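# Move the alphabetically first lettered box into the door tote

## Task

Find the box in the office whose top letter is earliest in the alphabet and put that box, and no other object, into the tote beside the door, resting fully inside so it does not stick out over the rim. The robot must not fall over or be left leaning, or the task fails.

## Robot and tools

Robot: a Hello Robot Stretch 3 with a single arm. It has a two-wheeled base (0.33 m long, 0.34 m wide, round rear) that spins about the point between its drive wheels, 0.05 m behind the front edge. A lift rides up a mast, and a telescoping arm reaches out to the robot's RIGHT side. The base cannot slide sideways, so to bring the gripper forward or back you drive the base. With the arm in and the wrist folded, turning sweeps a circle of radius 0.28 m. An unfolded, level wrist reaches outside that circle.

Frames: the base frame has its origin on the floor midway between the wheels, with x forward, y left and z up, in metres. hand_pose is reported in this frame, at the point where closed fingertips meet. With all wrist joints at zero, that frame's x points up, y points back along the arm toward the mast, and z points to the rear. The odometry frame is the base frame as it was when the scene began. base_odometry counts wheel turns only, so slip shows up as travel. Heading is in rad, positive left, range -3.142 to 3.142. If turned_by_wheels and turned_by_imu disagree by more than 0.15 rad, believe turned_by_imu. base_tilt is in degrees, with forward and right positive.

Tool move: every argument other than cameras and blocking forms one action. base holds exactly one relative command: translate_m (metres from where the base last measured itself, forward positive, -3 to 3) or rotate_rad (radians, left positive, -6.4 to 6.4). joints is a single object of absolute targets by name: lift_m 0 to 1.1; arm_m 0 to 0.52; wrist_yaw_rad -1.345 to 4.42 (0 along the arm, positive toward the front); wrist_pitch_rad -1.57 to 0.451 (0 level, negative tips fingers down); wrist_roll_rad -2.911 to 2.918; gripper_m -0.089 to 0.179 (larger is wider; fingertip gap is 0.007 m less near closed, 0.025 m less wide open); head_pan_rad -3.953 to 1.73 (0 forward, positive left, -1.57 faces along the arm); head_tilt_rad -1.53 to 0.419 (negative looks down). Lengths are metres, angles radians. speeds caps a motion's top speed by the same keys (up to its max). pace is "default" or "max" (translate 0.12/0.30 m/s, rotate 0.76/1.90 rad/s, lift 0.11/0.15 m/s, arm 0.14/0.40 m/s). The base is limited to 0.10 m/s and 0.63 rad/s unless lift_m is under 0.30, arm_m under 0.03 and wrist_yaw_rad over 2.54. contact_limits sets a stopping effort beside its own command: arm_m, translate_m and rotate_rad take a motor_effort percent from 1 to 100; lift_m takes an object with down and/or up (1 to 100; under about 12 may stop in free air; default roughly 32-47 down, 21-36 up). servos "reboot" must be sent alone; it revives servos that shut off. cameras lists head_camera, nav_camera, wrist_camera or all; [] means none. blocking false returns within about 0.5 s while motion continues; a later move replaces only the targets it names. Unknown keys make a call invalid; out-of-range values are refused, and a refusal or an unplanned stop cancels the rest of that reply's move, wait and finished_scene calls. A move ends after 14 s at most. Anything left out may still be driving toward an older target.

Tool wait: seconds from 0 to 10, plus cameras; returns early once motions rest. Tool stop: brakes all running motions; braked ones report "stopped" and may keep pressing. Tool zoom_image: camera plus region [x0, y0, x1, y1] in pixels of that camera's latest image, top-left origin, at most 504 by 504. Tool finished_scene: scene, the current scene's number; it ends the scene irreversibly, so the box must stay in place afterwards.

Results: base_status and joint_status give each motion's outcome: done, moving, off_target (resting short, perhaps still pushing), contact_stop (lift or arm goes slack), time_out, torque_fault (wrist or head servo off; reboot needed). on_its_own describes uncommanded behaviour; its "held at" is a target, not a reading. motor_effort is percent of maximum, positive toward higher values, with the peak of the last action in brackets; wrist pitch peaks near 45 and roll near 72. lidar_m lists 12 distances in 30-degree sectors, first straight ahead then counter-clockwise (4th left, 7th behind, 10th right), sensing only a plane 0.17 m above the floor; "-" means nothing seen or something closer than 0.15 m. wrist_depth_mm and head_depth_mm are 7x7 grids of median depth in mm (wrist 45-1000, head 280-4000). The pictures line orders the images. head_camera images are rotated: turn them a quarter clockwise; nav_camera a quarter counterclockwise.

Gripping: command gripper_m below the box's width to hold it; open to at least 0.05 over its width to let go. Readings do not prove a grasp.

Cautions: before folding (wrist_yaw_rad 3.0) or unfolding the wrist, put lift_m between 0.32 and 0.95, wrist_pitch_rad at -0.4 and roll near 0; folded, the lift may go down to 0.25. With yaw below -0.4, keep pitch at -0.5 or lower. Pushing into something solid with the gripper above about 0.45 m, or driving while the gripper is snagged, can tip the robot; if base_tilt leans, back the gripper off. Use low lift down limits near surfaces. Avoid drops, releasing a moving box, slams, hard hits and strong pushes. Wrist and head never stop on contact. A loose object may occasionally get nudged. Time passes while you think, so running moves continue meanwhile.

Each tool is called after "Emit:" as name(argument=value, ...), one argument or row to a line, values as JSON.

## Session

Emit:
move(
  joints={"head_pan_rad": 1.5, "head_tilt_rad": -0.5},
  pace="max",
  cameras=["nav_camera"],
)

Emit:
move(
  joints={"head_pan_rad": 0.3, "head_tilt_rad": -0.5},
  pace="max",
  cameras=["nav_camera"],
)

Emit:
move(
  joints={"head_pan_rad": -0.9},
  pace="max",
  cameras=["nav_camera"],
)

Emit:
move(
  joints={"head_pan_rad": -2.1},
  pace="max",
  cameras=["nav_camera"],
)

Emit:
move(
  joints={"head_pan_rad": -3.3},
  pace="max",
  cameras=["nav_camera"],
)

Scene clock: 1.03 s.
move: done
base_odometry: x=+0.000 y=+0.000 heading=+0.000
turned_by_wheels: +0.000
turned_by_imu: +0.000
base_tilt: forward=+1.0 right=-0.2
lidar_m: 0.73 0.74 0.91 1.57 1.58 1.09 1.00 1.01 1.26 1.55 1.23 0.80
head_depth_mm: 1415 1548 1679 1879 1986 1609 1343 / 1402 1516 1662 1838 1976 1606 1343 / 1381 1500 1648 1813 1927 1611 1341 / 1338 1486 1599 1751 1937 1585 1333 / 1342 1454 1583 1744 1891 1594 1331 / 1325 1430 1559 1718 1865 1588 1337 / 1314 1427 1543 1712 1850 1602 1362
base_status: not commanded
joint_positions: lift_m=+0.337 arm_m=+0.002 wrist_yaw_rad=+3.032 wrist_pitch_rad=-0.535 wrist_roll_rad=+0.000 gripper_m=+0.037 head_pan_rad=+1.533 head_tilt_rad=-0.501
joint_status: all done
measured_speeds: all 0
motor_effort: left_wheel=-0.5(0.8) right_wheel=+2.1(2.6) lift_m=+27.2(27.6) arm_m=-10.9(11.0) wrist_yaw_rad=+0.7(1.4) wrist_pitch_rad=+2.4(2.6) wrist_roll_rad=+1.0(1.1) gripper_m=+0.0(0.9) head_pan_rad=-0.4(3.8) head_tilt_rad=-1.9(3.9)
hand_pose: x=+0.0015 y=+0.0602 z=+0.3248 quat_wxyz=(+0.224, +0.691, +0.150, +0.671) (m; base frame)
wrist_depth_mm: - 140 - - - - 719 / - 156 - - - - - / 910 176 202 894 899 885 - / 733 704 201 701 727 717 701 / 613 599 220 599 602 605 604 / 524 515 128 146 513 518 517 / 453 306 293 300 434 457 463
pictures: nav_camera (sideways)
Images, in order (width x height): nav_camera 672x504.

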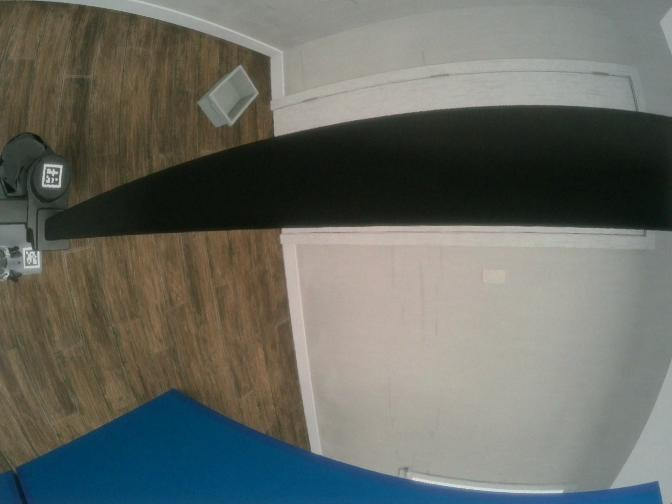

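Scene clock: 2.03 s.
move: done
base_odometry: x=+0.000 y=+0.000 heading=+0.000
turned_by_wheels: +0.000
turned_by_imu: +0.000
base_tilt: forward=+1.0 right=-0.2
lidar_m: 0.73 0.74 0.91 1.57 1.58 1.10 1.00 1.01 1.25 1.55 1.23 0.80
head_depth_mm: 574 618 673 736 814 913 1037 / 584 632 686 752 833 935 1069 / 596 644 704 770 861 970 1109 / 606 658 720 792 882 1000 1145 / 618 670 737 812 909 1031 1188 / 630 686 756 837 937 1062 1247 / 645 699 773 860 971 1110 1254
base_status: not commanded
joint_positions: lift_m=+0.337 arm_m=+0.002 wrist_yaw_rad=+3.032 wrist_pitch_rad=-0.535 wrist_roll_rad=+0.000 gripper_m=+0.037 head_pan_rad=+0.290 head_tilt_rad=-0.501
joint_status: all done
measured_speeds: all 0
motor_effort: left_wheel=-0.5(0.7) right_wheel=+2.1(3.0) lift_m=+27.8(28.1) arm_m=-13.9(13.9) wrist_yaw_rad=+1.1(1.3) wrist_pitch_rad=+2.3(2.6) wrist_roll_rad=+0.7(1.0) gripper_m=-0.1(1.2) head_pan_rad=-1.7(5.2) head_tilt_rad=-1.5(4.8)
hand_pose: x=+0.0015 y=+0.0602 z=+0.3248 quat_wxyz=(+0.224, +0.691, +0.150, +0.671) (m; base frame)
wrist_depth_mm: - 140 - - - - 737 / - 155 - - - - - / 907 177 202 894 893 846 - / 729 697 200 717 731 717 696 / 607 602 220 609 607 604 603 / 517 521 127 146 505 518 517 / 457 307 294 301 438 454 456
pictures: nav_camera (sideways)
Images, in order (width x height): nav_camera 672x504.

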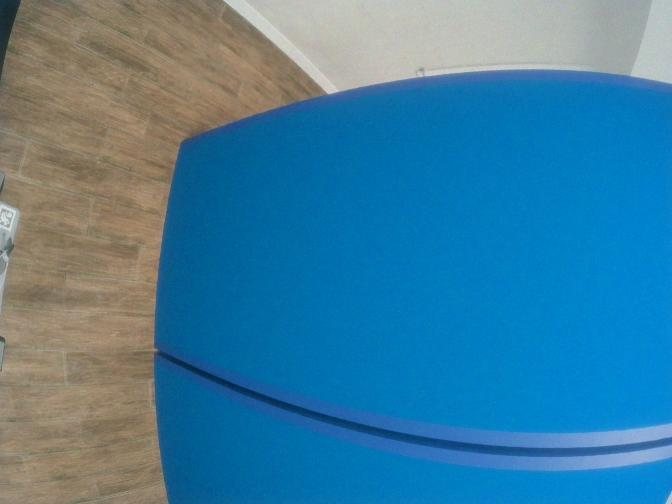

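Scene clock: 3.00 s.
move: done
base_odometry: x=+0.000 y=+0.000 heading=+0.000
turned_by_wheels: +0.000
turned_by_imu: +0.000
base_tilt: forward=+1.0 right=-0.1
lidar_m: 0.73 0.74 0.91 1.57 1.59 1.09 1.00 1.01 1.26 1.55 1.23 0.80
head_depth_mm: 1864 1988 1725 2276 2012 1590 1347 / 1645 1840 1931 2355 1945 1609 1344 / 1370 1516 1659 1932 1953 1609 1336 / 1168 1283 1397 1545 1739 1622 1342 / 1010 1093 1183 1294 1436 1517 1332 / 901 963 1031 1112 1209 1325 1330 / 812 859 914 976 1055 1144 1237
base_status: not commanded
joint_positions: lift_m=+0.337 arm_m=+0.002 wrist_yaw_rad=+3.032 wrist_pitch_rad=-0.535 wrist_roll_rad=+0.000 gripper_m=+0.037 head_pan_rad=-0.934 head_tilt_rad=-0.501
joint_status: all done
measured_speeds: all 0
motor_effort: left_wheel=-0.6(0.7) right_wheel=+2.0(2.6) lift_m=+28.5(28.7) arm_m=-17.0(17.0) wrist_yaw_rad=+0.9(1.1) wrist_pitch_rad=+2.2(2.8) wrist_roll_rad=+0.7(1.0) gripper_m=-0.1(1.1) head_pan_rad=+1.2(5.1) head_tilt_rad=-2.0(3.0)
hand_pose: x=+0.0015 y=+0.0602 z=+0.3248 quat_wxyz=(+0.224, +0.691, +0.150, +0.671) (m; base frame)
wrist_depth_mm: - 141 - - - - 731 / - 155 - - - - - / 897 177 202 895 882 865 - / 717 698 202 729 711 721 694 / 601 600 220 603 611 593 606 / 520 526 127 147 498 521 520 / 461 306 292 299 437 450 452
pictures: nav_camera (sideways)
Images, in order (width x height): nav_camera 672x504.

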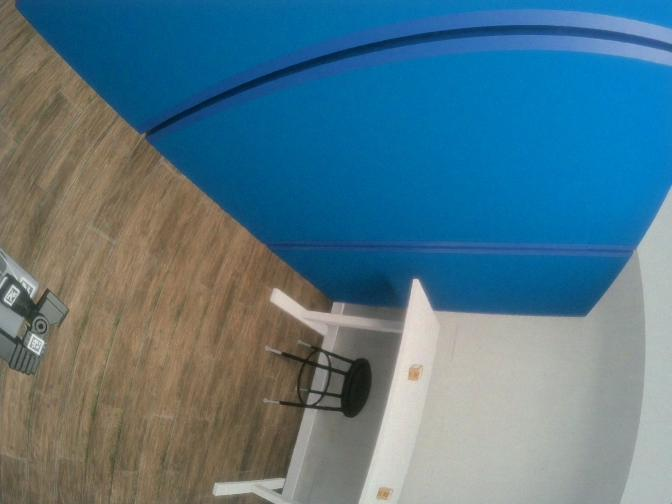

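Scene clock: 3.97 s.
move: done
base_odometry: x=+0.000 y=+0.000 heading=+0.000
turned_by_wheels: +0.000
turned_by_imu: +0.000
base_tilt: forward=+1.0 right=+0.0
lidar_m: 0.73 0.74 0.91 1.57 1.58 1.09 1.00 1.01 1.25 1.55 1.22 0.79
head_depth_mm: 1040 1106 1168 1253 1338 1437 1348 / 1141 1210 1293 1392 1514 1558 1342 / 1258 1352 1456 1580 1719 1590 1338 / 1411 1522 1657 1805 1916 1596 1339 / 1611 1760 1901 2147 1993 1592 1337 / 1851 2024 1842 2332 1971 1592 1336 / 1963 2045 1665 2388 1991 1582 1323
base_status: not commanded
joint_positions: lift_m=+0.337 arm_m=+0.002 wrist_yaw_rad=+3.032 wrist_pitch_rad=-0.535 wrist_roll_rad=+0.000 gripper_m=+0.037 head_pan_rad=-2.143 head_tilt_rad=-0.501
joint_status: all done
measured_speeds: all 0
motor_effort: left_wheel=-0.5(0.8) right_wheel=+2.3(2.6) lift_m=+28.8(28.8) arm_m=-19.4(19.5) wrist_yaw_rad=+0.8(1.4) wrist_pitch_rad=+2.4(2.6) wrist_roll_rad=+0.8(1.1) gripper_m=-0.5(1.3) head_pan_rad=+2.2(4.3) head_tilt_rad=-3.7(3.7)
hand_pose: x=+0.0015 y=+0.0602 z=+0.3248 quat_wxyz=(+0.224, +0.691, +0.150, +0.671) (m; base frame)
wrist_depth_mm: - 141 - - - - 727 / - 155 - - - - - / 887 176 203 899 902 870 - / 706 694 201 726 719 730 686 / 611 607 219 602 612 604 606 / 514 514 128 145 502 519 523 / 455 308 291 298 438 458 454
pictures: nav_camera (sideways)
Images, in order (width x height): nav_camera 672x504.

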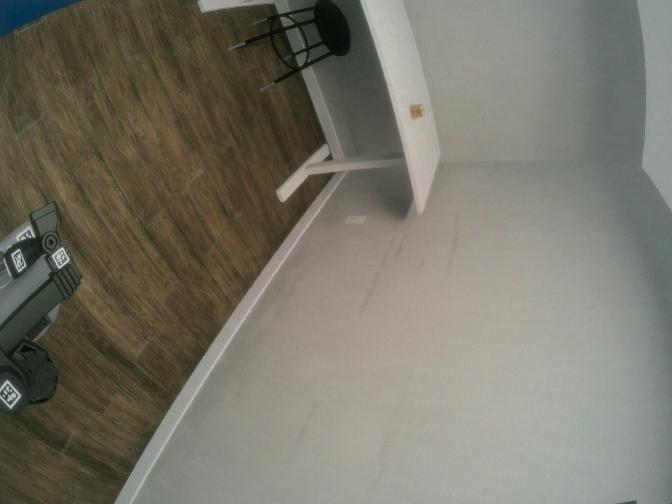

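Scene clock: 4.93 s.
move: done
base_odometry: x=+0.000 y=+0.000 heading=+0.000
turned_by_wheels: +0.000
turned_by_imu: +0.000
base_tilt: forward=+0.9 right=+0.0
lidar_m: 0.73 0.74 0.91 1.57 1.58 1.09 1.00 1.01 1.25 1.55 1.22 0.80
head_depth_mm: 959 1054 1155 1283 1471 1597 1357 / 931 1016 1119 1246 1403 1545 1334 / 908 984 1082 1203 1347 1502 1351 / 883 961 1055 1164 1287 1460 1337 / 859 931 1020 1115 1253 1400 1338 / 837 908 987 1083 1197 1341 1332 / 817 880 957 1052 1163 1295 1329
base_status: not commanded
joint_positions: lift_m=+0.337 arm_m=+0.002 wrist_yaw_rad=+3.032 wrist_pitch_rad=-0.535 wrist_roll_rad=+0.000 gripper_m=+0.037 head_pan_rad=-3.347 head_tilt_rad=-0.501
joint_status: all done
measured_speeds: all 0
motor_effort: left_wheel=-0.5(0.7) right_wheel=+2.6(2.6) lift_m=+28.9(29.2) arm_m=-22.1(22.3) wrist_yaw_rad=+0.7(1.1) wrist_pitch_rad=+2.2(2.6) wrist_roll_rad=+0.8(1.0) gripper_m=+0.1(1.5) head_pan_rad=+2.1(5.4) head_tilt_rad=-1.3(2.7)
hand_pose: x=+0.0015 y=+0.0602 z=+0.3248 quat_wxyz=(+0.224, +0.691, +0.150, +0.671) (m; base frame)
wrist_depth_mm: - 140 - - - - 726 / - 155 - - - - - / 905 176 202 897 875 878 - / 727 703 202 721 728 711 690 / 611 608 219 598 605 599 595 / 518 521 128 146 510 518 523 / 456 304 293 298 440 456 453
pictures: nav_camera (sideways)
Images, in order (width x height): nav_camera 672x504.

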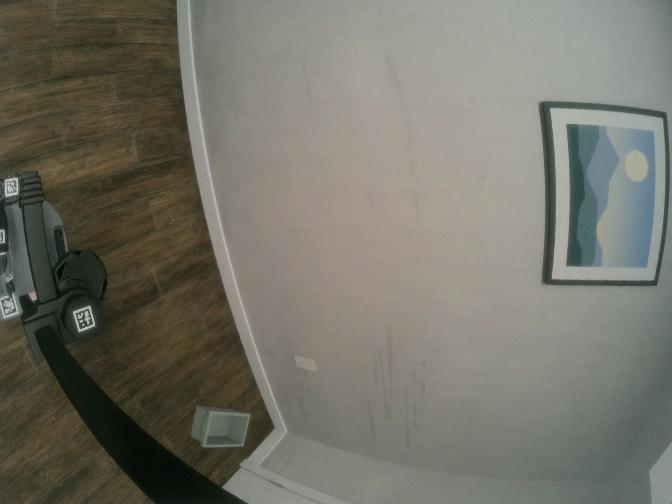

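Emit:
move(
  joints={"lift_m": 0.28, "head_pan_rad": -1.35, "head_tilt_rad": -0.42},
  pace="max",
  cameras=["head_camera", "nav_camera"],
)

Emit:
zoom_image(
  camera="head_camera",
  region=[300, 40, 560, 480],
)

Scene clock: 34.57 s.
move: done
base_odometry: x=+0.000 y=+0.000 heading=+0.000
turned_by_wheels: +0.000
turned_by_imu: +0.001
base_tilt: forward=+1.0 right=-0.3
lidar_m: 0.73 0.74 0.91 1.57 1.58 1.09 1.00 1.01 1.25 1.55 1.23 0.80
head_depth_mm: 1796 1931 1797 2250 2238 1738 1427 / 1849 1947 1810 2226 2213 1744 1425 / 1884 1989 1778 2085 2140 1725 1406 / 1893 2056 1764 2345 2126 1709 1421 / 1926 2081 1933 2324 2138 1718 1417 / 1730 1796 1769 1977 2013 1723 1403 / 1405 1438 1475 1547 1597 1606 1406
base_status: not commanded
joint_positions: lift_m=+0.280 arm_m=+0.002 wrist_yaw_rad=+3.032 wrist_pitch_rad=-0.536 wrist_roll_rad=+0.000 gripper_m=+0.037 head_pan_rad=-1.304 head_tilt_rad=-0.422
joint_status: all done
measured_speeds: all 0
motor_effort: left_wheel=-0.6(0.7) right_wheel=+2.1(2.8) lift_m=+19.4(25.5) arm_m=-21.9(22.2) wrist_yaw_rad=+0.9(1.3) wrist_pitch_rad=+2.3(2.8) wrist_roll_rad=+0.9(1.1) gripper_m=+1.2(1.3) head_pan_rad=-2.1(5.3) head_tilt_rad=+3.3(6.3)
hand_pose: x=+0.0014 y=+0.0601 z=+0.2672 quat_wxyz=(+0.224, +0.691, +0.150, +0.671) (m; base frame)
wrist_depth_mm: - 140 - - - - 747 / 906 155 920 - - - - / 786 177 202 777 779 783 741 / 636 604 202 631 628 627 635 / 536 524 220 526 532 529 530 / 457 276 128 260 446 455 456 / 242 249 238 244 379 400 400
pictures: head_camera (sideways), nav_camera (sideways)
Images, in order (width x height): head_camera 896x504, nav_camera 672x504.

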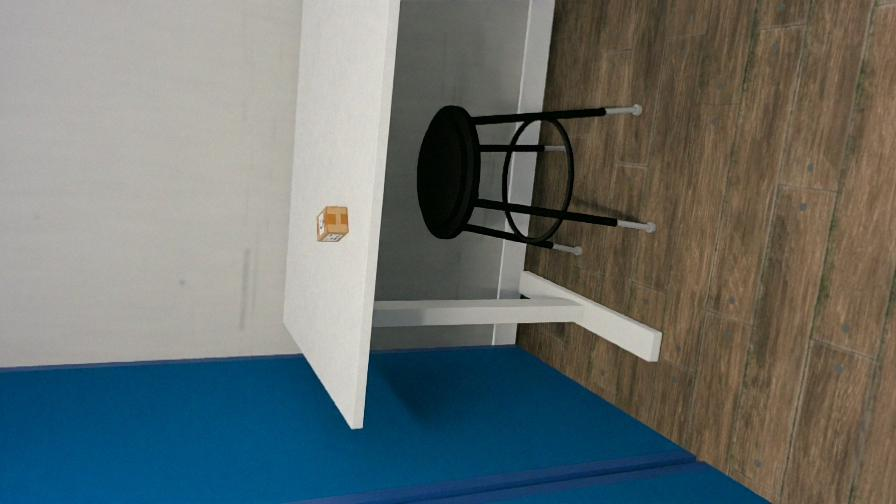

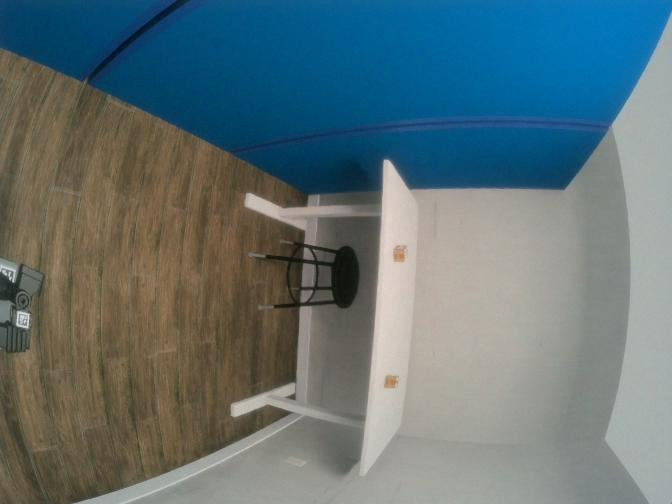

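Scaled by 1.145 from the camera's 896x504 image, which has a finer 1280x720 frame.

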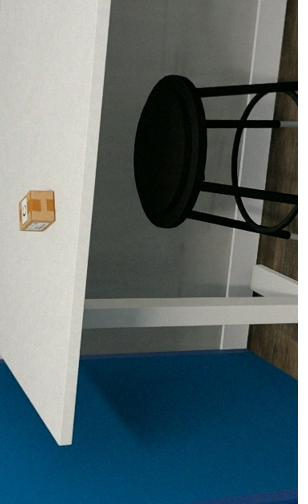

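Emit:
zoom_image(
  camera="head_camera",
  region=[308, 196, 358, 250],
)

Emit:
move(
  base={"rotate_rad": -1.4},
  joints={"head_pan_rad": -0.23, "head_tilt_rad": -0.45},
  pace="max",
  cameras=[],
)

Emit:
move(
  base={"translate_m": 0.55},
  pace="max",
  cameras=["head_camera"],
)

Emit:
zoom_image(
  camera="head_camera",
  region=[280, 380, 400, 500],
)

Emit:
zoom_image(
  camera="head_camera",
  region=[280, 0, 400, 120],
)

Scaled by 9.333 from the camera's 896x504 image, which has a finer 1280x720 frame.

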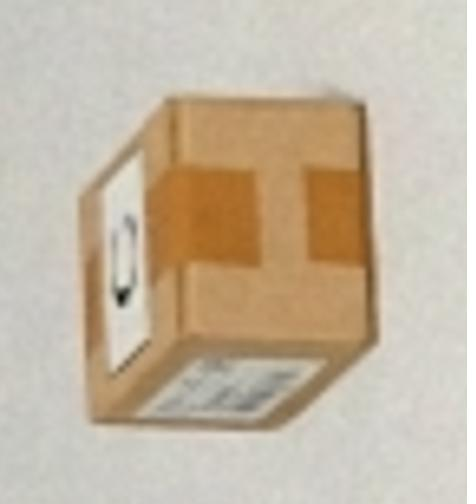

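Scene clock: 61.60 s.
move: done
base_odometry: x=+0.000 y=+0.000 heading=-1.400
turned_by_wheels: -1.400
turned_by_imu: -1.393
base_tilt: forward=+1.1 right=-0.2
lidar_m: 1.79 1.00 0.75 0.73 0.77 1.64 1.57 1.37 1.03 1.00 1.05 1.48
head_depth_mm: 1915 2081 1770 2249 2149 1697 1398 / 1917 2043 1762 2404 2089 1685 1389 / 1896 2033 1744 2398 2142 1690 1400 / 1868 2010 1734 2374 2128 1682 1385 / 1863 1991 1724 2288 2055 1669 1384 / 1827 1960 1727 1941 2052 1658 1378 / 1827 1951 1696 2267 2031 1665 1374
base_status: done
joint_positions: lift_m=+0.280 arm_m=+0.002 wrist_yaw_rad=+3.032 wrist_pitch_rad=-0.536 wrist_roll_rad=+0.000 gripper_m=+0.037 head_pan_rad=-0.218 head_tilt_rad=-0.448
joint_status: all done
measured_speeds: all 0
motor_effort: left_wheel=+10.2(17.4) right_wheel=-8.6(15.9) lift_m=+23.0(23.3) arm_m=-21.6(22.6) wrist_yaw_rad=+0.5(1.2) wrist_pitch_rad=+2.4(3.0) wrist_roll_rad=+0.8(1.0) gripper_m=+0.0(1.4) head_pan_rad=-2.2(5.4) head_tilt_rad=-2.3(4.6)
hand_pose: x=+0.0014 y=+0.0601 z=+0.2672 quat_wxyz=(+0.224, +0.691, +0.150, +0.671) (m; base frame)
wrist_depth_mm: - 140 152 - 713 - - / 754 153 161 - 816 - - / 785 175 198 793 786 769 781 / 631 608 202 647 627 644 629 / 537 527 220 527 527 527 525 / 457 278 127 262 447 450 454 / 242 249 237 244 380 400 400
pictures: none
No camera images: "cameras" was empty.

Scene clock: 64.77 s.
move: done
base_odometry: x=+0.094 y=-0.542 heading=-1.399
turned_by_wheels: +0.000
turned_by_imu: +0.000
base_tilt: forward=+0.9 right=-0.2
lidar_m: 1.00 0.97 0.73 0.71 0.74 1.05 2.11 1.40 1.05 1.02 1.07 1.37
head_depth_mm: 1450 1546 1608 1066 1980 1637 1389 / 1422 1536 1592 1060 1987 1686 1391 / 1408 1517 1585 1056 1971 1689 1387 / 1393 1501 1571 1052 1917 1638 1383 / 1371 1485 1546 989 1346 1677 1384 / 1361 1462 1523 987 1302 1629 1381 / 1346 1438 1521 973 1777 1615 1376
base_status: done
joint_positions: lift_m=+0.280 arm_m=+0.002 wrist_yaw_rad=+3.032 wrist_pitch_rad=-0.536 wrist_roll_rad=+0.000 gripper_m=+0.037 head_pan_rad=-0.229 head_tilt_rad=-0.450
joint_status: not commanded
measured_speeds: all 0
motor_effort: left_wheel=+6.9(19.5) right_wheel=-1.7(7.0) lift_m=+29.7(29.8) arm_m=-18.3(21.9) wrist_yaw_rad=+0.8(1.4) wrist_pitch_rad=+2.7(3.0) wrist_roll_rad=+0.8(1.1) gripper_m=+0.0(1.1) head_pan_rad=-3.5(4.3) head_tilt_rad=-1.6(3.5)
hand_pose: x=+0.0014 y=+0.0601 z=+0.2672 quat_wxyz=(+0.224, +0.691, +0.150, +0.671) (m; base frame)
wrist_depth_mm: - 140 152 - - - 719 / - 154 160 - - - 789 / 755 175 180 754 746 783 791 / 621 617 202 637 632 637 636 / 528 531 220 533 531 528 532 / 456 277 127 263 441 460 451 / 243 251 237 244 381 400 398
pictures: head_camera (sideways)
Images, in order (width x height): head_camera 896x504.

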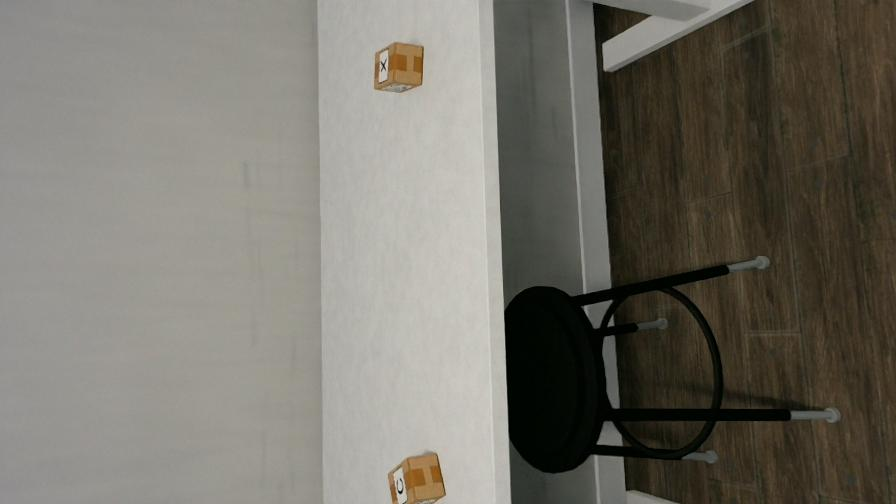

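Scaled by 4.200 from the camera's 896x504 image, which has a finer 1280x720 frame.

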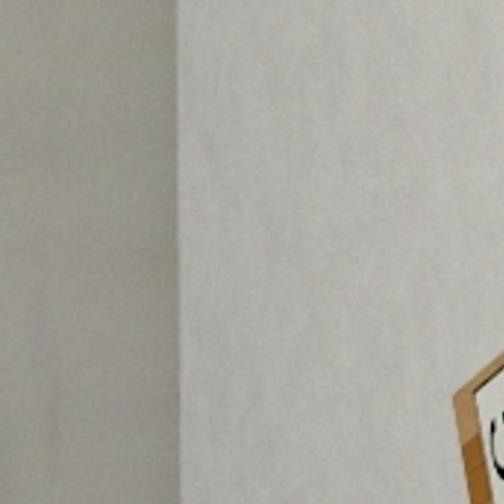

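Scaled by 4.200 from the camera's 896x504 image, which has a finer 1280x720 frame.

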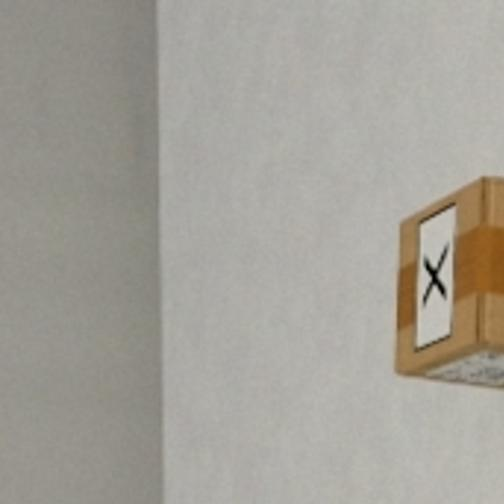

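Emit:
zoom_image(
  camera="head_camera",
  region=[384, 450, 450, 504],
)

Emit:
move(
  joints={"head_pan_rad": 0.1},
  pace="max",
  cameras=["head_camera"],
)

Emit:
zoom_image(
  camera="head_camera",
  region=[380, 240, 460, 320],
)

Scaled by 7.636 from the camera's 896x504 image, which has a finer 1280x720 frame.

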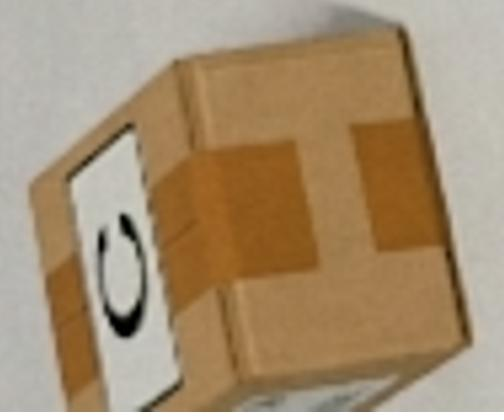

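Scene clock: 70.50 s.
move: done
base_odometry: x=+0.094 y=-0.542 heading=-1.399
turned_by_wheels: +0.000
turned_by_imu: +0.001
base_tilt: forward=+1.0 right=-0.2
lidar_m: 1.00 0.97 0.73 0.71 0.74 1.05 2.12 1.40 1.05 1.02 1.08 1.37
head_depth_mm: 1331 1422 1492 1006 1825 1680 1386 / 1359 1455 1512 1003 1376 1637 1387 / 1382 1478 1549 999 1320 1678 1388 / 1396 1504 1570 1025 1529 1572 1375 / 1442 1550 1580 1049 1964 1628 1386 / 1475 1575 1583 1105 1835 1632 1376 / 1317 1357 1389 1097 1537 1581 1384
base_status: not commanded
joint_positions: lift_m=+0.280 arm_m=+0.002 wrist_yaw_rad=+3.032 wrist_pitch_rad=-0.536 wrist_roll_rad=+0.000 gripper_m=+0.037 head_pan_rad=+0.100 head_tilt_rad=-0.450
joint_status: all done
measured_speeds: all 0
motor_effort: left_wheel=+7.2(7.3) right_wheel=-1.1(2.0) lift_m=+31.9(32.1) arm_m=-14.6(15.4) wrist_yaw_rad=+0.7(1.2) wrist_pitch_rad=+2.8(3.0) wrist_roll_rad=+1.0(1.0) gripper_m=-1.4(1.4) head_pan_rad=+3.4(5.2) head_tilt_rad=-3.1(3.2)
hand_pose: x=+0.0014 y=+0.0601 z=+0.2672 quat_wxyz=(+0.224, +0.691, +0.150, +0.671) (m; base frame)
wrist_depth_mm: - 140 152 - - - 729 / - 153 160 - - - 791 / 750 176 179 746 754 784 778 / 643 609 202 636 635 636 631 / 526 532 219 533 534 526 526 / 452 276 127 263 445 455 457 / 242 250 237 245 379 396 399
pictures: head_camera (sideways)
Images, in order (width x height): head_camera 896x504.

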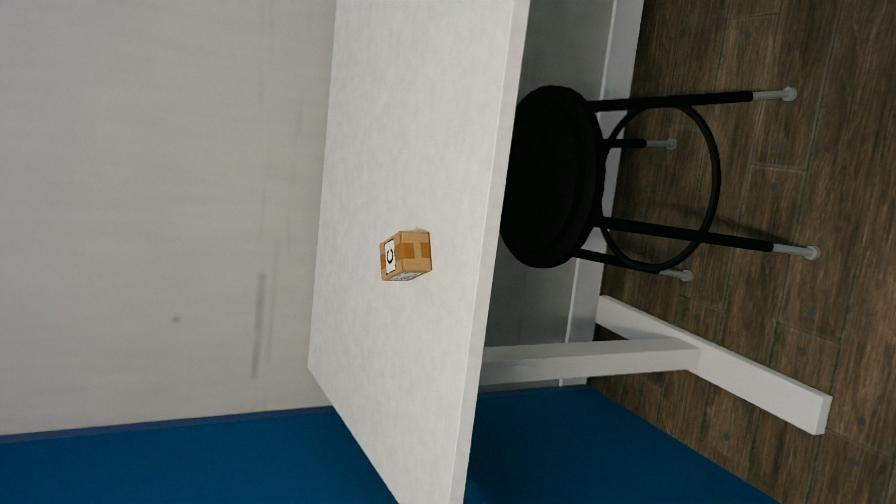

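Scaled by 6.300 from the camera's 896x504 image, which has a finer 1280x720 frame.

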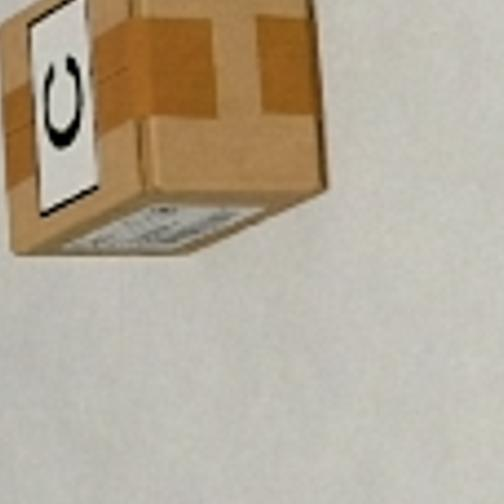

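Emit:
move(
  base={"rotate_rad": -0.059},
  pace="max",
  cameras=[],
)

Emit:
move(
  base={"translate_m": -1.69},
  joints={"head_pan_rad": 0.0, "head_tilt_rad": -0.35},
  pace="max",
  cameras=[],
)

Emit:
move(
  base={"rotate_rad": 1.588},
  pace="max",
  cameras=["nav_camera", "head_camera"],
)

Scene clock: 134.60 s.
move: done
base_odometry: x=+0.094 y=-0.542 heading=-1.458
turned_by_wheels: -0.059
turned_by_imu: -0.058
base_tilt: forward=+0.9 right=-0.1
lidar_m: 1.00 1.03 0.74 0.71 0.73 0.99 2.11 1.48 1.07 1.02 1.05 1.37
head_depth_mm: 1336 1430 1506 1002 1838 1685 1394 / 1356 1445 1511 999 1850 1637 1382 / 1375 1469 1541 996 1328 1627 1376 / 1388 1493 1569 1047 1312 1625 1375 / 1400 1520 1560 1049 1947 1679 1390 / 1425 1545 1551 1038 1567 1589 1376 / 1431 1515 1515 1099 1696 1622 1378
base_status: done
joint_positions: lift_m=+0.280 arm_m=+0.002 wrist_yaw_rad=+3.032 wrist_pitch_rad=-0.536 wrist_roll_rad=+0.000 gripper_m=+0.037 head_pan_rad=+0.100 head_tilt_rad=-0.451
joint_status: not commanded
measured_speeds: all 0
motor_effort: left_wheel=+9.2(14.8) right_wheel=-6.9(12.3) lift_m=+31.5(31.9) arm_m=-10.3(11.4) wrist_yaw_rad=+0.6(0.9) wrist_pitch_rad=+2.7(3.0) wrist_roll_rad=+0.9(1.0) gripper_m=-0.1(1.0) head_pan_rad=+3.1(3.9) head_tilt_rad=-2.0(3.1)
hand_pose: x=+0.0014 y=+0.0601 z=+0.2672 quat_wxyz=(+0.224, +0.691, +0.150, +0.671) (m; base frame)
wrist_depth_mm: - 140 151 - - - 744 / - 154 161 - - 832 808 / 779 173 179 754 774 778 803 / 631 616 202 635 628 629 633 / 539 527 219 533 538 527 522 / 454 275 128 262 444 459 463 / 243 250 237 243 384 397 396
pictures: none
No camera images: "cameras" was empty.

Scene clock: 141.63 s.
move: done
base_odometry: x=-0.096 y=+1.137 heading=-1.458
turned_by_wheels: +0.000
turned_by_imu: +0.003
base_tilt: forward=+0.9 right=-0.2
lidar_m: 2.78 0.98 0.84 1.92 0.67 0.45 0.44 0.46 0.62 1.05 1.09 1.47
head_depth_mm: 2860 3030 3099 3320 2513 1886 1505 / 2861 3079 3181 3358 2471 1874 1518 / 2882 3037 3165 3357 2496 1862 1518 / 2895 3040 3190 3404 2479 1868 1492 / 2915 3054 3279 3397 2455 1867 1504 / 2569 2674 2683 2777 2420 1848 1496 / 1857 1892 1922 1968 1965 1821 1494
base_status: done
joint_positions: lift_m=+0.280 arm_m=+0.002 wrist_yaw_rad=+3.032 wrist_pitch_rad=-0.536 wrist_roll_rad=+0.000 gripper_m=+0.037 head_pan_rad=+0.000 head_tilt_rad=-0.350
joint_status: all done
measured_speeds: all 0
motor_effort: left_wheel=-2.0(11.8) right_wheel=-4.5(18.7) lift_m=+23.8(31.3) arm_m=-4.2(10.7) wrist_yaw_rad=+0.8(1.4) wrist_pitch_rad=+2.5(3.1) wrist_roll_rad=+0.8(1.3) gripper_m=+0.6(1.4) head_pan_rad=-4.1(5.4) head_tilt_rad=+2.7(5.2)
hand_pose: x=+0.0014 y=+0.0601 z=+0.2672 quat_wxyz=(+0.224, +0.691, +0.150, +0.671) (m; base frame)
wrist_depth_mm: - 140 - - - - - / - 154 914 - - 806 - / - 176 203 789 779 781 790 / 599 603 201 636 635 637 627 / 531 528 220 533 527 528 529 / 456 279 127 264 446 448 455 / 244 249 237 243 381 398 401
pictures: none
No camera images: "cameras" was empty.

Scene clock: 143.77 s.
move: done
base_odometry: x=-0.096 y=+1.137 heading=+0.130
turned_by_wheels: +1.588
turned_by_imu: +1.581
base_tilt: forward=+0.9 right=-0.1
lidar_m: 1.90 0.67 0.45 0.44 0.46 0.62 1.05 1.08 1.47 2.78 0.98 0.85
head_depth_mm: 3162 3358 3543 3815 2509 1882 1517 / 3268 3319 3565 3675 2462 1887 1512 / 3207 3384 3612 3439 2510 1868 1503 / 3223 3409 3656 3750 2468 1881 1505 / 2870 2947 3083 3270 2438 1865 1503 / 1724 1771 1782 1887 1929 1790 1483 / 1272 1285 1300 1328 1350 1389 1388
base_status: done
joint_positions: lift_m=+0.280 arm_m=+0.002 wrist_yaw_rad=+3.032 wrist_pitch_rad=-0.536 wrist_roll_rad=+0.000 gripper_m=+0.037 head_pan_rad=+0.000 head_tilt_rad=-0.350
joint_status: not commanded
measured_speeds: all 0
motor_effort: left_wheel=-7.9(16.7) right_wheel=+8.5(16.9) lift_m=+21.4(23.9) arm_m=-18.7(18.7) wrist_yaw_rad=+0.6(1.4) wrist_pitch_rad=+2.3(3.0) wrist_roll_rad=+0.8(1.1) gripper_m=-0.2(1.2) head_pan_rad=-3.6(4.7) head_tilt_rad=+3.2(4.8)
hand_pose: x=+0.0014 y=+0.0601 z=+0.2672 quat_wxyz=(+0.224, +0.691, +0.150, +0.671) (m; base frame)
wrist_depth_mm: - 140 152 - - - - / - 153 160 - - - - / - 170 174 554 - - - / - 194 196 605 604 600 628 / 531 523 220 529 530 535 528 / 462 277 127 261 443 461 454 / 243 249 237 243 379 401 397
pictures: head_camera (sideways), nav_camera (sideways)
Images, in order (width x height): head_camera 896x504, nav_camera 672x504.

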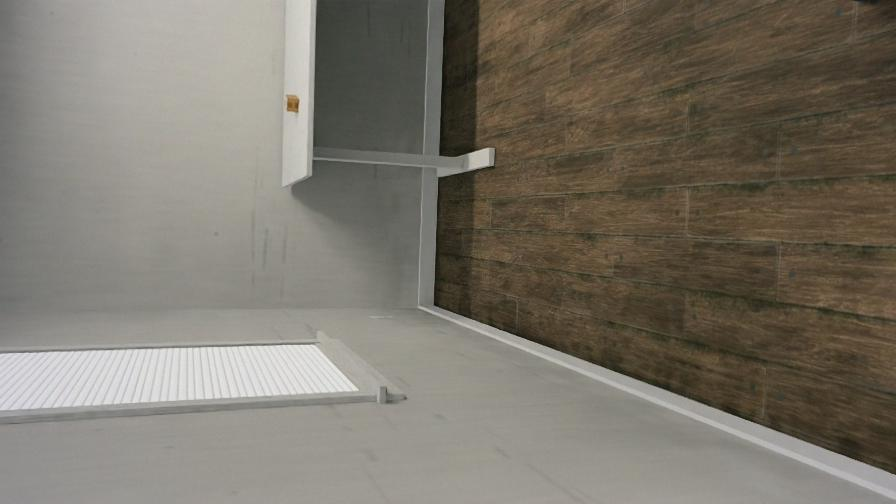

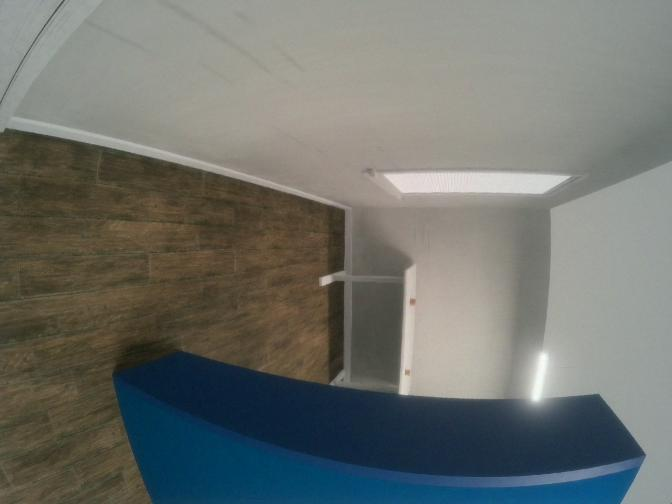

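Emit:
move(
  base={"translate_m": 1.55},
  pace="max",
  cameras=[],
)

Emit:
move(
  base={"rotate_rad": -1.149},
  joints={"head_pan_rad": 0.4, "head_tilt_rad": -0.42},
  pace="max",
  cameras=["nav_camera"],
)

Scene clock: 167.27 s.
move: done
base_odometry: x=+1.440 y=+1.338 heading=+0.130
turned_by_wheels: +0.000
turned_by_imu: +0.000
base_tilt: forward=+1.1 right=-0.2
lidar_m: 1.72 0.70 0.51 0.48 0.50 0.67 1.72 0.69 0.63 1.47 2.99 2.26
head_depth_mm: 1844 1969 2033 2220 2326 1882 1511 / 1861 1953 2043 1767 2286 1870 1507 / 1870 1994 2086 2259 2376 1875 1501 / 1878 2017 2111 2256 2352 1872 1488 / 1879 2001 2126 2262 2372 1860 1503 / 1854 1896 1938 2010 2075 1790 1494 / 1350 1368 1386 1417 1440 1470 1410
base_status: done
joint_positions: lift_m=+0.280 arm_m=+0.002 wrist_yaw_rad=+3.032 wrist_pitch_rad=-0.536 wrist_roll_rad=+0.000 gripper_m=+0.037 head_pan_rad=+0.000 head_tilt_rad=-0.350
joint_status: not commanded
measured_speeds: all 0
motor_effort: left_wheel=+6.7(12.3) right_wheel=+1.6(20.2) lift_m=+29.6(32.1) arm_m=-21.3(22.4) wrist_yaw_rad=+0.8(1.4) wrist_pitch_rad=+2.5(2.9) wrist_roll_rad=+0.8(1.1) gripper_m=-0.9(1.4) head_pan_rad=-3.0(3.6) head_tilt_rad=+1.4(3.4)
hand_pose: x=+0.0014 y=+0.0601 z=+0.2672 quat_wxyz=(+0.224, +0.691, +0.150, +0.671) (m; base frame)
wrist_depth_mm: - 141 152 - - - - / - 154 160 - - - - / - 169 174 - - - - / - 585 197 604 599 631 627 / 527 531 219 533 530 530 523 / 454 277 128 262 442 458 457 / 244 250 236 243 385 402 401
pictures: none
No camera images: "cameras" was empty.

Scene clock: 169.10 s.
move: done
base_odometry: x=+1.440 y=+1.338 heading=-1.019
turned_by_wheels: -1.149
turned_by_imu: -1.143
base_tilt: forward=+1.0 right=-0.1
lidar_m: 3.01 2.29 1.72 0.78 0.52 0.49 0.49 0.63 1.35 0.76 0.62 1.41
head_depth_mm: 3119 3378 3718 3114 2210 1750 1426 / 2841 3079 3399 3139 2259 1745 1426 / 2624 2830 3067 3071 2237 1730 1424 / 2411 2565 2397 2744 2238 1734 1417 / 2238 2423 2166 2750 2200 1746 1403 / 2087 2229 1956 2562 2233 1718 1415 / 1972 2084 1733 2423 2208 1709 1417
base_status: done
joint_positions: lift_m=+0.280 arm_m=+0.002 wrist_yaw_rad=+3.032 wrist_pitch_rad=-0.536 wrist_roll_rad=+0.000 gripper_m=+0.037 head_pan_rad=+0.403 head_tilt_rad=-0.419
joint_status: all done
measured_speeds: all 0
motor_effort: left_wheel=+9.2(18.1) right_wheel=-9.1(14.4) lift_m=+26.0(29.6) arm_m=-21.4(22.4) wrist_yaw_rad=+0.8(1.2) wrist_pitch_rad=+2.6(2.8) wrist_roll_rad=+0.9(1.1) gripper_m=+0.0(1.1) head_pan_rad=+2.5(3.6) head_tilt_rad=-2.4(3.0)
hand_pose: x=+0.0014 y=+0.0601 z=+0.2672 quat_wxyz=(+0.224, +0.691, +0.150, +0.671) (m; base frame)
wrist_depth_mm: - 140 154 - - - - / - 154 175 - - - - / - 169 203 782 786 774 785 / 492 569 202 630 638 635 633 / 478 531 219 537 525 520 527 / 453 279 128 264 442 451 455 / 242 249 237 243 381 395 397
pictures: nav_camera (sideways)
Images, in order (width x height): nav_camera 672x504.

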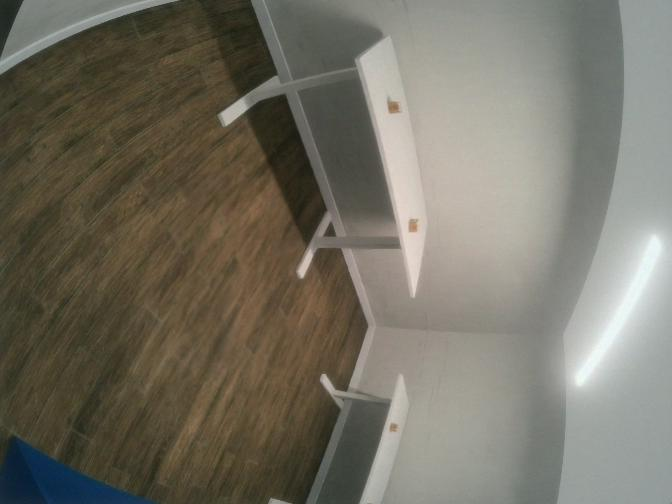

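Emit:
move(
  base={"translate_m": 1.4},
  joints={"head_pan_rad": 1.66, "head_tilt_rad": -0.45},
  pace="max",
  cameras=["head_camera"],
)

Emit:
move(
  joints={"head_pan_rad": -0.67, "head_tilt_rad": -0.35},
  pace="max",
  cameras=["head_camera", "nav_camera"],
)

Scene clock: 184.07 s.
move: done
base_odometry: x=+2.175 y=+0.146 heading=-1.018
turned_by_wheels: +0.000
turned_by_imu: -0.001
base_tilt: forward=+1.0 right=-0.1
lidar_m: 1.61 1.73 1.19 1.53 1.49 1.76 1.78 1.23 0.97 0.98 1.40 2.00
head_depth_mm: 1391 1490 1514 1007 1839 1701 1402 / 1460 1557 1603 1061 1929 1672 1393 / 1534 1646 1592 1115 2037 1676 1385 / 1632 1749 1597 1184 2115 1699 1390 / 1720 1892 1584 1646 1864 1677 1396 / 1858 2014 1564 2438 2134 1657 1386 / 1943 2062 2184 2449 2188 - -
base_status: done
joint_positions: lift_m=+0.280 arm_m=+0.002 wrist_yaw_rad=+3.032 wrist_pitch_rad=-0.536 wrist_roll_rad=+0.000 gripper_m=+0.037 head_pan_rad=+1.660 head_tilt_rad=-0.451
joint_status: all done
measured_speeds: all 0
motor_effort: left_wheel=+9.3(19.9) right_wheel=-6.1(9.6) lift_m=+27.3(27.5) arm_m=-13.3(18.9) wrist_yaw_rad=+0.7(1.4) wrist_pitch_rad=+2.8(2.9) wrist_roll_rad=+0.8(1.1) gripper_m=+1.9(1.9) head_pan_rad=-2.6(5.1) head_tilt_rad=+0.2(5.9)
hand_pose: x=+0.0014 y=+0.0601 z=+0.2672 quat_wxyz=(+0.224, +0.691, +0.150, +0.671) (m; base frame)
wrist_depth_mm: - 140 - - - - - / - 155 924 - - - - / 794 177 201 787 796 783 787 / 628 599 203 639 636 623 632 / 532 526 218 540 529 533 533 / 459 276 128 261 448 453 457 / 242 249 238 244 379 402 400
pictures: head_camera (sideways)
Images, in order (width x height): head_camera 896x504.

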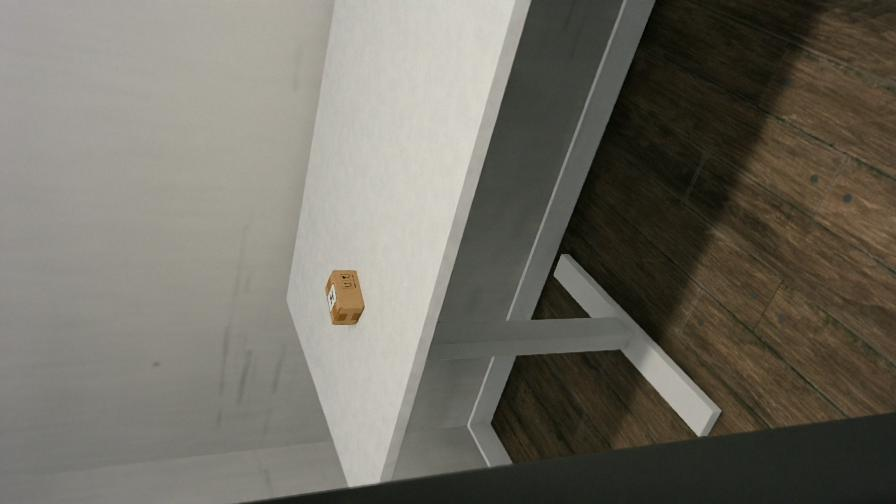

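Scene clock: 185.27 s.
move: done
base_odometry: x=+2.175 y=+0.146 heading=-1.018
turned_by_wheels: +0.000
turned_by_imu: +0.000
base_tilt: forward=+0.8 right=-0.3
lidar_m: 1.61 1.73 1.20 1.53 1.49 1.76 1.78 1.23 0.97 0.97 1.40 2.00
head_depth_mm: 1862 1980 2091 2195 2233 1830 1510 / 1875 1962 2115 1664 2164 1884 1500 / 1820 1948 2052 1647 2347 1871 1506 / 1779 1883 2015 1646 2290 1869 1494 / 1725 1844 1960 1647 2231 1844 1500 / 1707 1804 1909 1632 2199 1828 1488 / 1660 1765 1856 1619 2139 1850 1483
base_status: not commanded
joint_positions: lift_m=+0.280 arm_m=+0.002 wrist_yaw_rad=+3.032 wrist_pitch_rad=-0.536 wrist_roll_rad=+0.000 gripper_m=+0.037 head_pan_rad=-0.724 head_tilt_rad=-0.352
joint_status: all done
measured_speeds: translate_m=+0.000 rotate_rad=+0.000 lift_m=+0.000 arm_m=+0.000 wrist_yaw_rad=+0.000 wrist_pitch_rad=+0.000 wrist_roll_rad=+0.000 head_pan_rad=+0.024 head_tilt_rad=+0.000
motor_effort: left_wheel=+9.2(9.3) right_wheel=-6.1(6.5) lift_m=+29.2(29.2) arm_m=-11.9(13.6) wrist_yaw_rad=+0.9(1.3) wrist_pitch_rad=+2.7(3.0) wrist_roll_rad=+0.8(1.0) gripper_m=-0.2(0.9) head_pan_rad=+2.2(5.9) head_tilt_rad=+3.4(6.5)
hand_pose: x=+0.0014 y=+0.0601 z=+0.2672 quat_wxyz=(+0.224, +0.691, +0.150, +0.671) (m; base frame)
wrist_depth_mm: - 140 - - - - - / - 155 907 - - - - / 790 176 202 787 778 783 797 / 629 606 202 634 631 629 630 / 530 522 220 531 531 530 530 / 460 277 128 263 445 451 456 / 243 249 239 243 377 402 399
pictures: head_camera (sideways), nav_camera (sideways)
Images, in order (width x height): head_camera 896x504, nav_camera 672x504.

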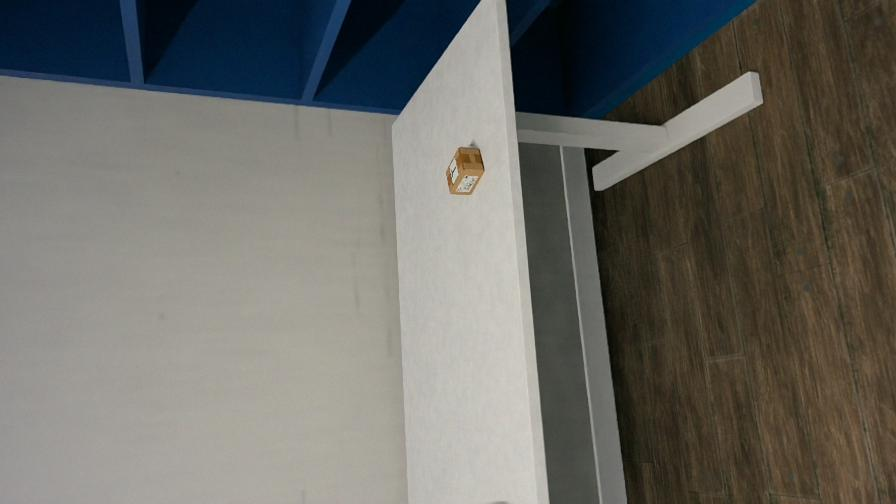

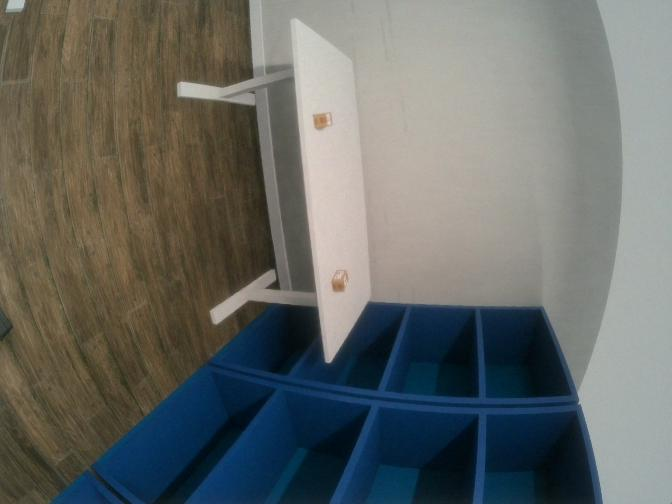

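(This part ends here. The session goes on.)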